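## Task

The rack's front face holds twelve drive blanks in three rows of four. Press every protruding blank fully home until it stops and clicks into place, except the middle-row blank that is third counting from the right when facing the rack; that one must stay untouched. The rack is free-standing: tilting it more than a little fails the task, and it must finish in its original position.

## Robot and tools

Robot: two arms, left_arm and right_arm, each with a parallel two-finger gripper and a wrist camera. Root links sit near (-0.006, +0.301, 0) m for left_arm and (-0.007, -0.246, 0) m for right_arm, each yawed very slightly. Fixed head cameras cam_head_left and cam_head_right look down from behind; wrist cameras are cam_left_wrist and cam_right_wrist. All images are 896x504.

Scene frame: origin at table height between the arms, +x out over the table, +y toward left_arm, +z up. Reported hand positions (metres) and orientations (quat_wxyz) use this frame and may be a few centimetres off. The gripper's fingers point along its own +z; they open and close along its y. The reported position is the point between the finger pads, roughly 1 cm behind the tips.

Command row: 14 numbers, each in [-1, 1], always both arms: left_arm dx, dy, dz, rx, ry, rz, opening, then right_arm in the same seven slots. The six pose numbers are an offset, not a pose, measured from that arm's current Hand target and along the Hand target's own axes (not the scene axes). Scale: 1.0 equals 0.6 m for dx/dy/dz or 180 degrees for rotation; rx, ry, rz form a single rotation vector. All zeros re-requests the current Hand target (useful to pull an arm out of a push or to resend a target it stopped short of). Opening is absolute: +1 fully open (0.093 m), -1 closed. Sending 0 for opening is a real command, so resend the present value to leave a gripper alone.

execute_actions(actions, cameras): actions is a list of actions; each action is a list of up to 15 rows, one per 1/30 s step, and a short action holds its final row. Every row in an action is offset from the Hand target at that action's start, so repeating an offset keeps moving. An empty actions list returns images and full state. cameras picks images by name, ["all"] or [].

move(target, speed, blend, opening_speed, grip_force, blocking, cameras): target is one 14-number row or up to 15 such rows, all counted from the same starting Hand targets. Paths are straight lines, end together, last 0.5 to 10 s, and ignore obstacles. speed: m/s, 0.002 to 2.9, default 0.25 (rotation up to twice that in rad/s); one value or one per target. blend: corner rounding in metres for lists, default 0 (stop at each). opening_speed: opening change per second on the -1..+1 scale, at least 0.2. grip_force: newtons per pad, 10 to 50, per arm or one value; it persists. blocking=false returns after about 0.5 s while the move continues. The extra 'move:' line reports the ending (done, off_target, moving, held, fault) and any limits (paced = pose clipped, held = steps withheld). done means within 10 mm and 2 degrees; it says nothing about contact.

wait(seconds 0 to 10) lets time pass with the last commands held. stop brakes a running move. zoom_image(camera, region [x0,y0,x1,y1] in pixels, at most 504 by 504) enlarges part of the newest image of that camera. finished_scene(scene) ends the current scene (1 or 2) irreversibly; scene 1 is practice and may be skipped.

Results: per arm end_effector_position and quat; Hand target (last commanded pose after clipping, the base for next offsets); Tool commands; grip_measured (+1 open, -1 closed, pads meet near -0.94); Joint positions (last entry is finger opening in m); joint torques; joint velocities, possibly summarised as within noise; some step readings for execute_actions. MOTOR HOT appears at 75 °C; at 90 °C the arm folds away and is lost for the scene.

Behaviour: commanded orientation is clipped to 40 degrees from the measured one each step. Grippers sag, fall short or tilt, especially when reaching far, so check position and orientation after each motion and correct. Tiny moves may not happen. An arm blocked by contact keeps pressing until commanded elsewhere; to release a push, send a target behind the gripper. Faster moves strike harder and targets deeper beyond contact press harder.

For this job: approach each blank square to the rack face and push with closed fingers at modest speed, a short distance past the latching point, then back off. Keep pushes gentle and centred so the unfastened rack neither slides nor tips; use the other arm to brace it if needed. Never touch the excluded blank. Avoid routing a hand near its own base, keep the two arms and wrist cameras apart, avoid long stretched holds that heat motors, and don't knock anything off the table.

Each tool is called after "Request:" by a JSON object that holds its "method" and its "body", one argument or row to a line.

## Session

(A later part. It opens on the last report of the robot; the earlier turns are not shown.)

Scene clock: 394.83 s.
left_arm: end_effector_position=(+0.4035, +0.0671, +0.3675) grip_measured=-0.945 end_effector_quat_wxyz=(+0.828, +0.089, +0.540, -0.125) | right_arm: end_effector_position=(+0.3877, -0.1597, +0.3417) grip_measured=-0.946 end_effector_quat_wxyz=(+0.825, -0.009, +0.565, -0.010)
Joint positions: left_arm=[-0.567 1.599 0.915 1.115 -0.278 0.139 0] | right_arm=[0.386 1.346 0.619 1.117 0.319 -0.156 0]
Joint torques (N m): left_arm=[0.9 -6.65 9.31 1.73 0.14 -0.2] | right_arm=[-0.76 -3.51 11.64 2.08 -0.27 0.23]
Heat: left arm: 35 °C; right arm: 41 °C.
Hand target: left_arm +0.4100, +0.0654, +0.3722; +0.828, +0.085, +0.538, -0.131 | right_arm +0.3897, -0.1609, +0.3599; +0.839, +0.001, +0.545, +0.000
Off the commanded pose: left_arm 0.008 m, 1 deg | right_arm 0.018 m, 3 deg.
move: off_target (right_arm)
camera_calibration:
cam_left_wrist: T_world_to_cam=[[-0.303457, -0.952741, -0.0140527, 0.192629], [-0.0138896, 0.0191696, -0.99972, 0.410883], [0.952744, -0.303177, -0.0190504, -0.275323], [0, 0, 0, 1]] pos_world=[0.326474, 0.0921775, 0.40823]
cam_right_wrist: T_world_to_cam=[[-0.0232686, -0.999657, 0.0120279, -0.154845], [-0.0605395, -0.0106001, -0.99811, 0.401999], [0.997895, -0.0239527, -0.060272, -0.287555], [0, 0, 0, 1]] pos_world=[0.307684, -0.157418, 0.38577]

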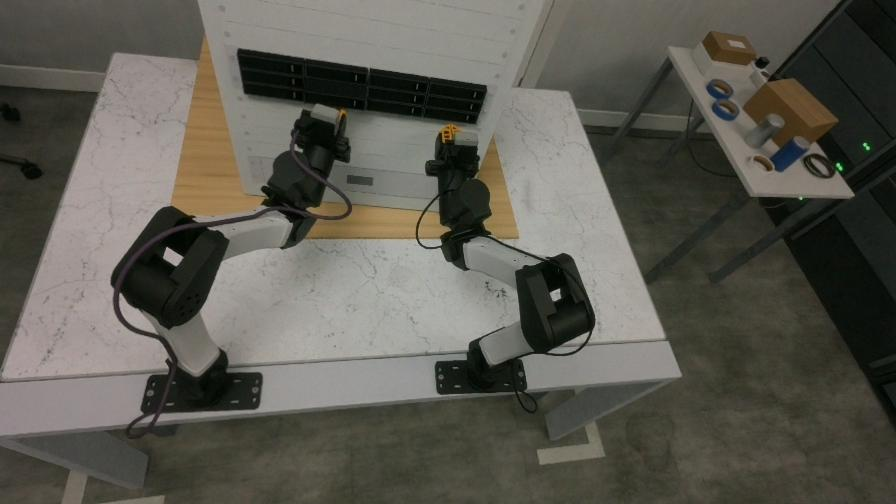

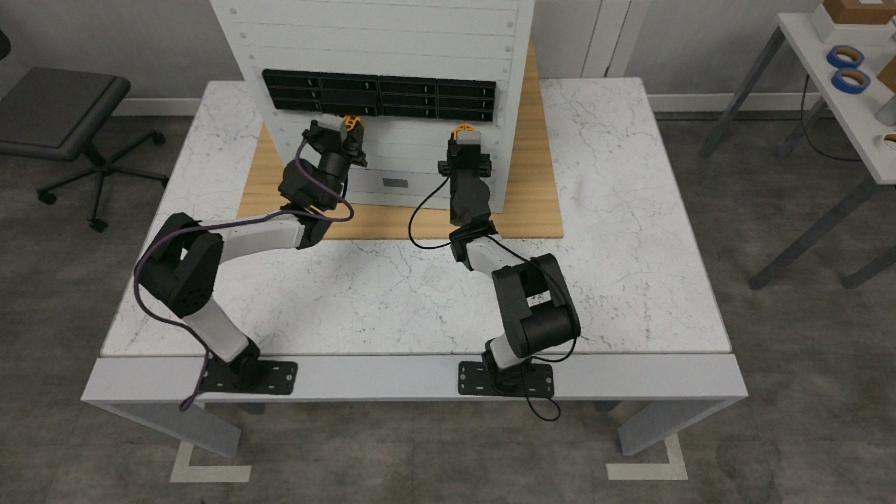

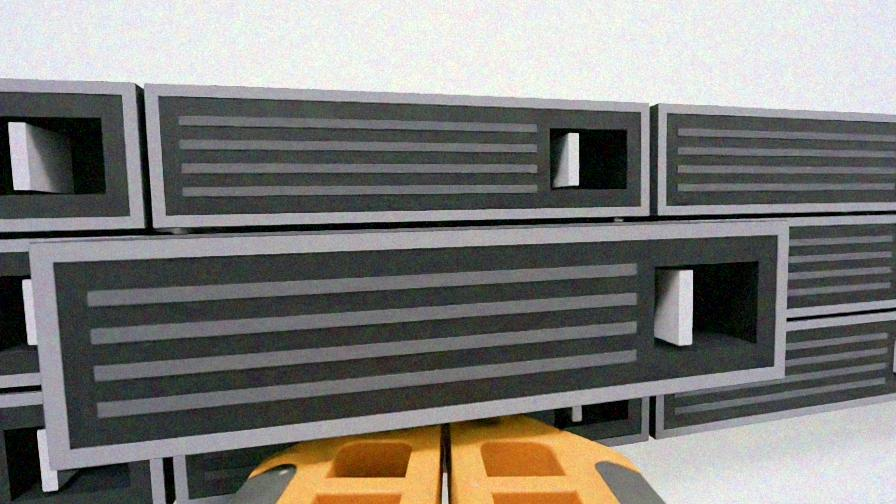

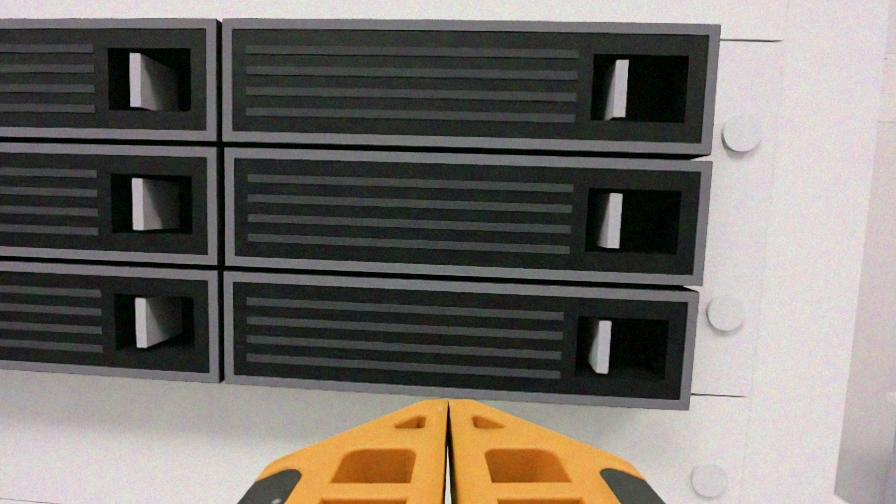

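Request:
{"method": "move", "body": {
  "target": [-0.0237,-0.0203,-0.0779,0,0,0,-0.95,-0.0337,0.0092,-0.0757,0,0,0,-0.95],
  "speed": 0.06,
  "cameras": ["cam_left_wrist","cam_right_wrist"]
}}

Scene clock: 407.90 s.
left_arm: end_effector_position=(+0.3672, +0.0659, +0.3631) grip_measured=-0.945 end_effector_quat_wxyz=(+0.825, +0.085, +0.543, -0.133) | right_arm: end_effector_position=(+0.3445, -0.1558, +0.3583) grip_measured=-0.946 end_effector_quat_wxyz=(+0.837, +0.003, +0.547, +0.002)
Joint positions: left_arm=[-0.641 1.497 0.799 1.132 -0.344 0.151 0] | right_arm=[0.47 1.175 0.534 1.09 0.394 -0.176 0]
Joint torques (N m): left_arm=[-0.57 -9.62 5.03 1.87 -0.03 0.09] | right_arm=[0.77 -4.55 7.32 1.75 -0.11 -0.06]
Heat: left arm: 39 °C; right arm: 41 °C.
Hand target: left_arm +0.3601, +0.0688, +0.3662; +0.828, +0.085, +0.538, -0.131 | right_arm +0.3400, -0.1554, +0.3599; +0.839, +0.001, +0.545, +0.001
Off the commanded pose: left_arm 0.008 m, 1 deg | right_arm 0.005 m, 0 deg.
move: done
camera_calibration:
cam_left_wrist: T_world_to_cam=[[-0.312631, -0.949873, 0.00183734, 0.17774], [-0.0242858, 0.00605946, -0.999687, 0.410688], [0.949564, -0.312578, -0.0249628, -0.237307], [0, 0, 0, 1]] pos_world=[0.29088, 0.0921653, 0.404309]
cam_right_wrist: T_world_to_cam=[[-0.0155567, -0.999659, -0.0209514, -0.143019], [-0.0171168, 0.0212171, -0.999628, 0.406595], [0.999732, -0.0151923, -0.017441, -0.258002], [0, 0, 0, 1]] pos_world=[0.262668, -0.155517, 0.398947]
Images, in order (width x height): cam_left_wrist 896x504, cam_right_wrist 896x504.

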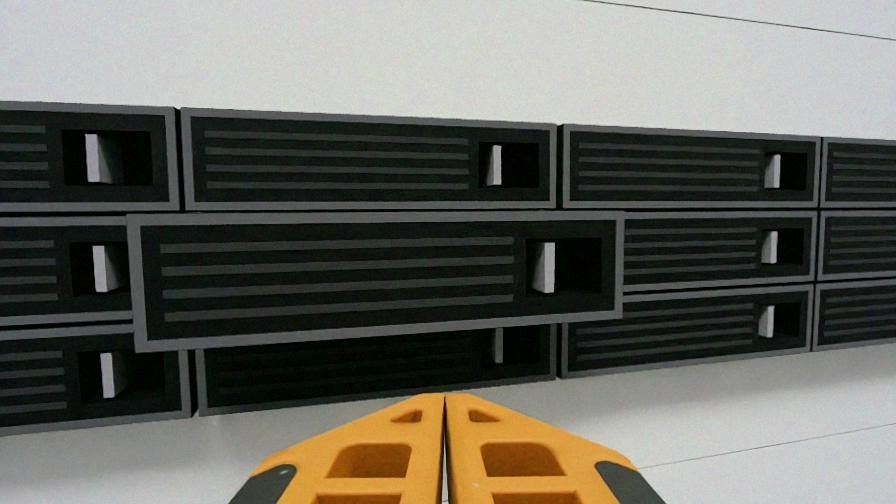

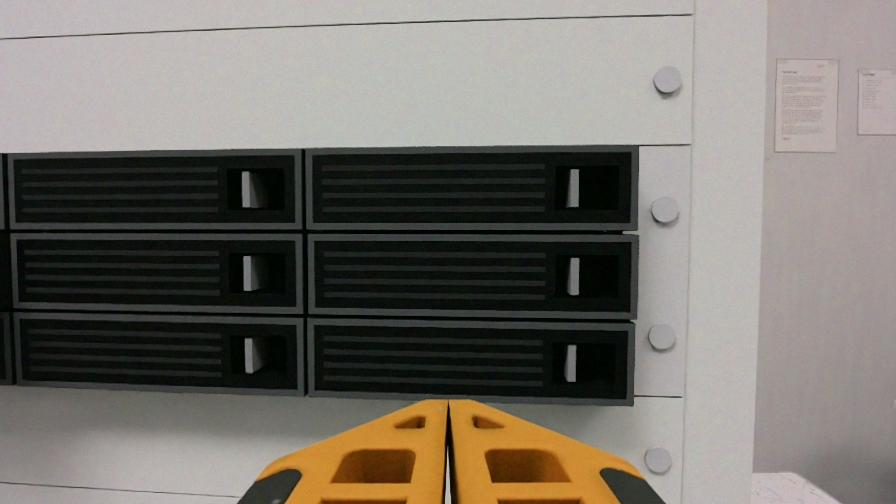

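Request:
{"method": "move", "body": {
  "target": [
    [-0.076,0.1826,-0.0322,0,0.1333,0,-0.95,-0.1049,0,0.0467,0,0.2667,0,-0.95],
    [-0.0464,0.2008,0.0342,0,0.1333,0,-0.95,-0.0747,-0.009,0.1145,0,0.2667,0,-0.95]
  ],
  "speed": [0.25,0.1],
  "cameras": ["all"]
}}

Scene clock: 426.97 s.
left_arm: end_effector_position=(+0.4012, +0.1797, +0.3840) grip_measured=-0.945 end_effector_quat_wxyz=(+0.686, +0.117, +0.710, -0.105) | right_arm: end_effector_position=(+0.3809, -0.1598, +0.4130) grip_measured=-0.946 end_effector_quat_wxyz=(+0.526, +0.000, +0.850, -0.004)
Joint positions: left_arm=[-0.223 1.234 1.113 0.085 0.041 0.013 0] | right_arm=[0.393 1.431 1.818 -0.876 0.32 0.158 0]
Joint torques (N m): left_arm=[0.85 -4.27 10.37 2.3 0 -0.15] | right_arm=[-0.79 -4.01 10.78 2.28 -0.05 -0.1]
Heat: left arm: 37 °C; right arm: 41 °C.
Hand target: left_arm +0.4044, +0.1811, +0.4000; +0.698, +0.110, +0.699, -0.110 | right_arm +0.3844, -0.1609, +0.4289; +0.545, +0.001, +0.839, +0.001
Off the commanded pose: left_arm 0.016 m, 2 deg | right_arm 0.016 m, 3 deg.
move: off_target (left_arm, right_arm)
camera_calibration:
cam_left_wrist: T_world_to_cam=[[-0.311737, -0.950086, -0.0125445, 0.301616], [-0.425104, 0.151266, -0.892416, 0.525165], [0.849769, -0.272866, -0.45104, -0.0369395], [0, 0, 0, 1]] pos_world=[0.348665, 0.197042, 0.455788]
cam_right_wrist: T_world_to_cam=[[-0.025002, -0.999642, 0.00948933, -0.154248], [-0.778242, 0.0135049, -0.627819, 0.597078], [0.627466, -0.0230817, -0.778302, 0.161405], [0, 0, 0, 1]] pos_world=[0.359539, -0.158531, 0.501943]

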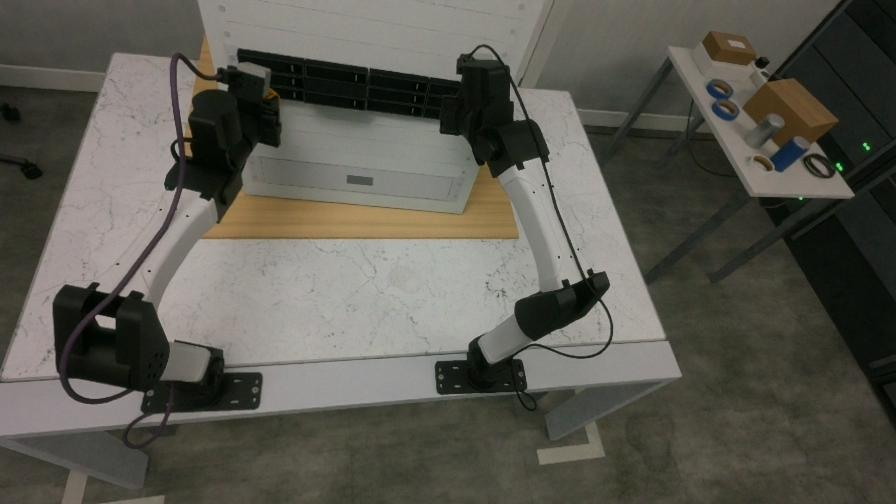

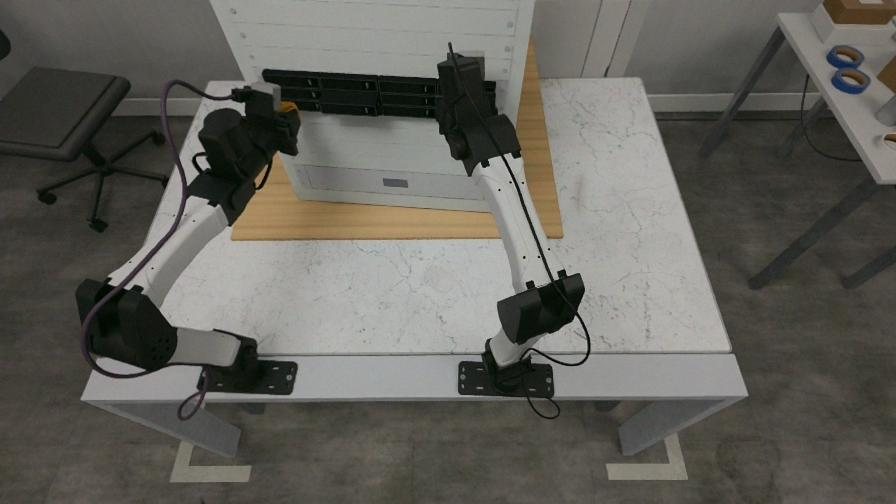

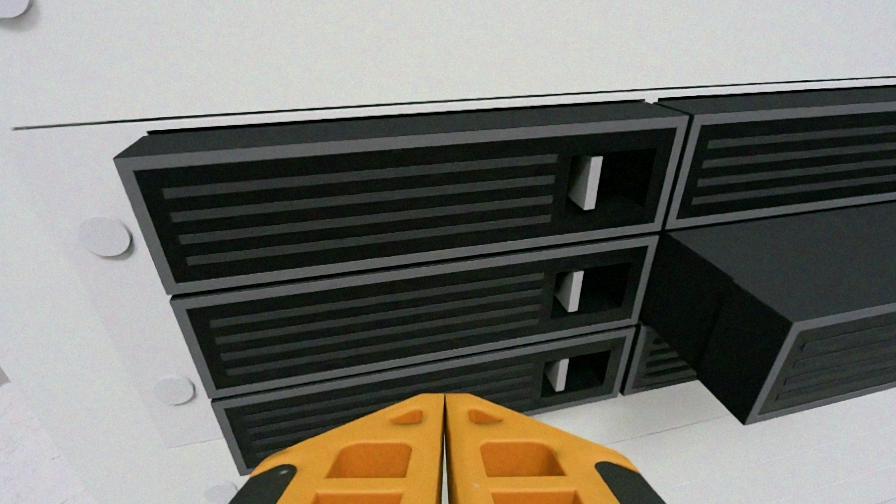

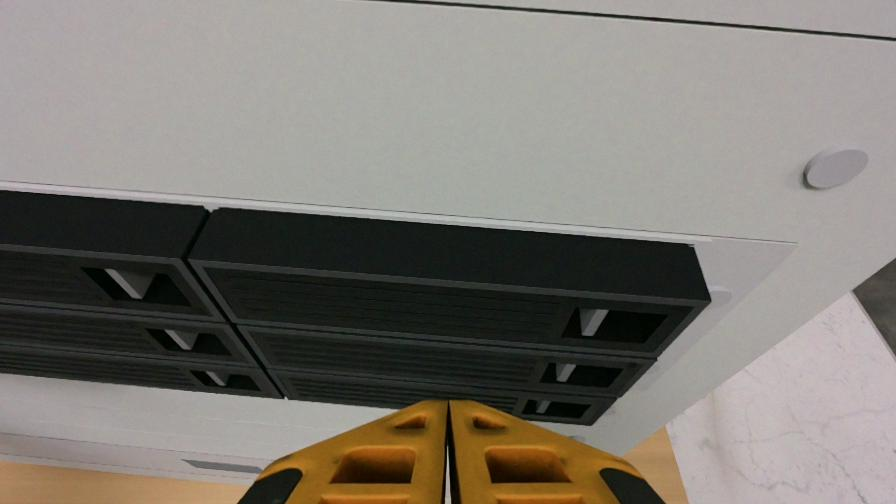

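Request:
{"method": "finished_scene", "body": {
  "scene": 1
}}

The scene is finished: the task was done.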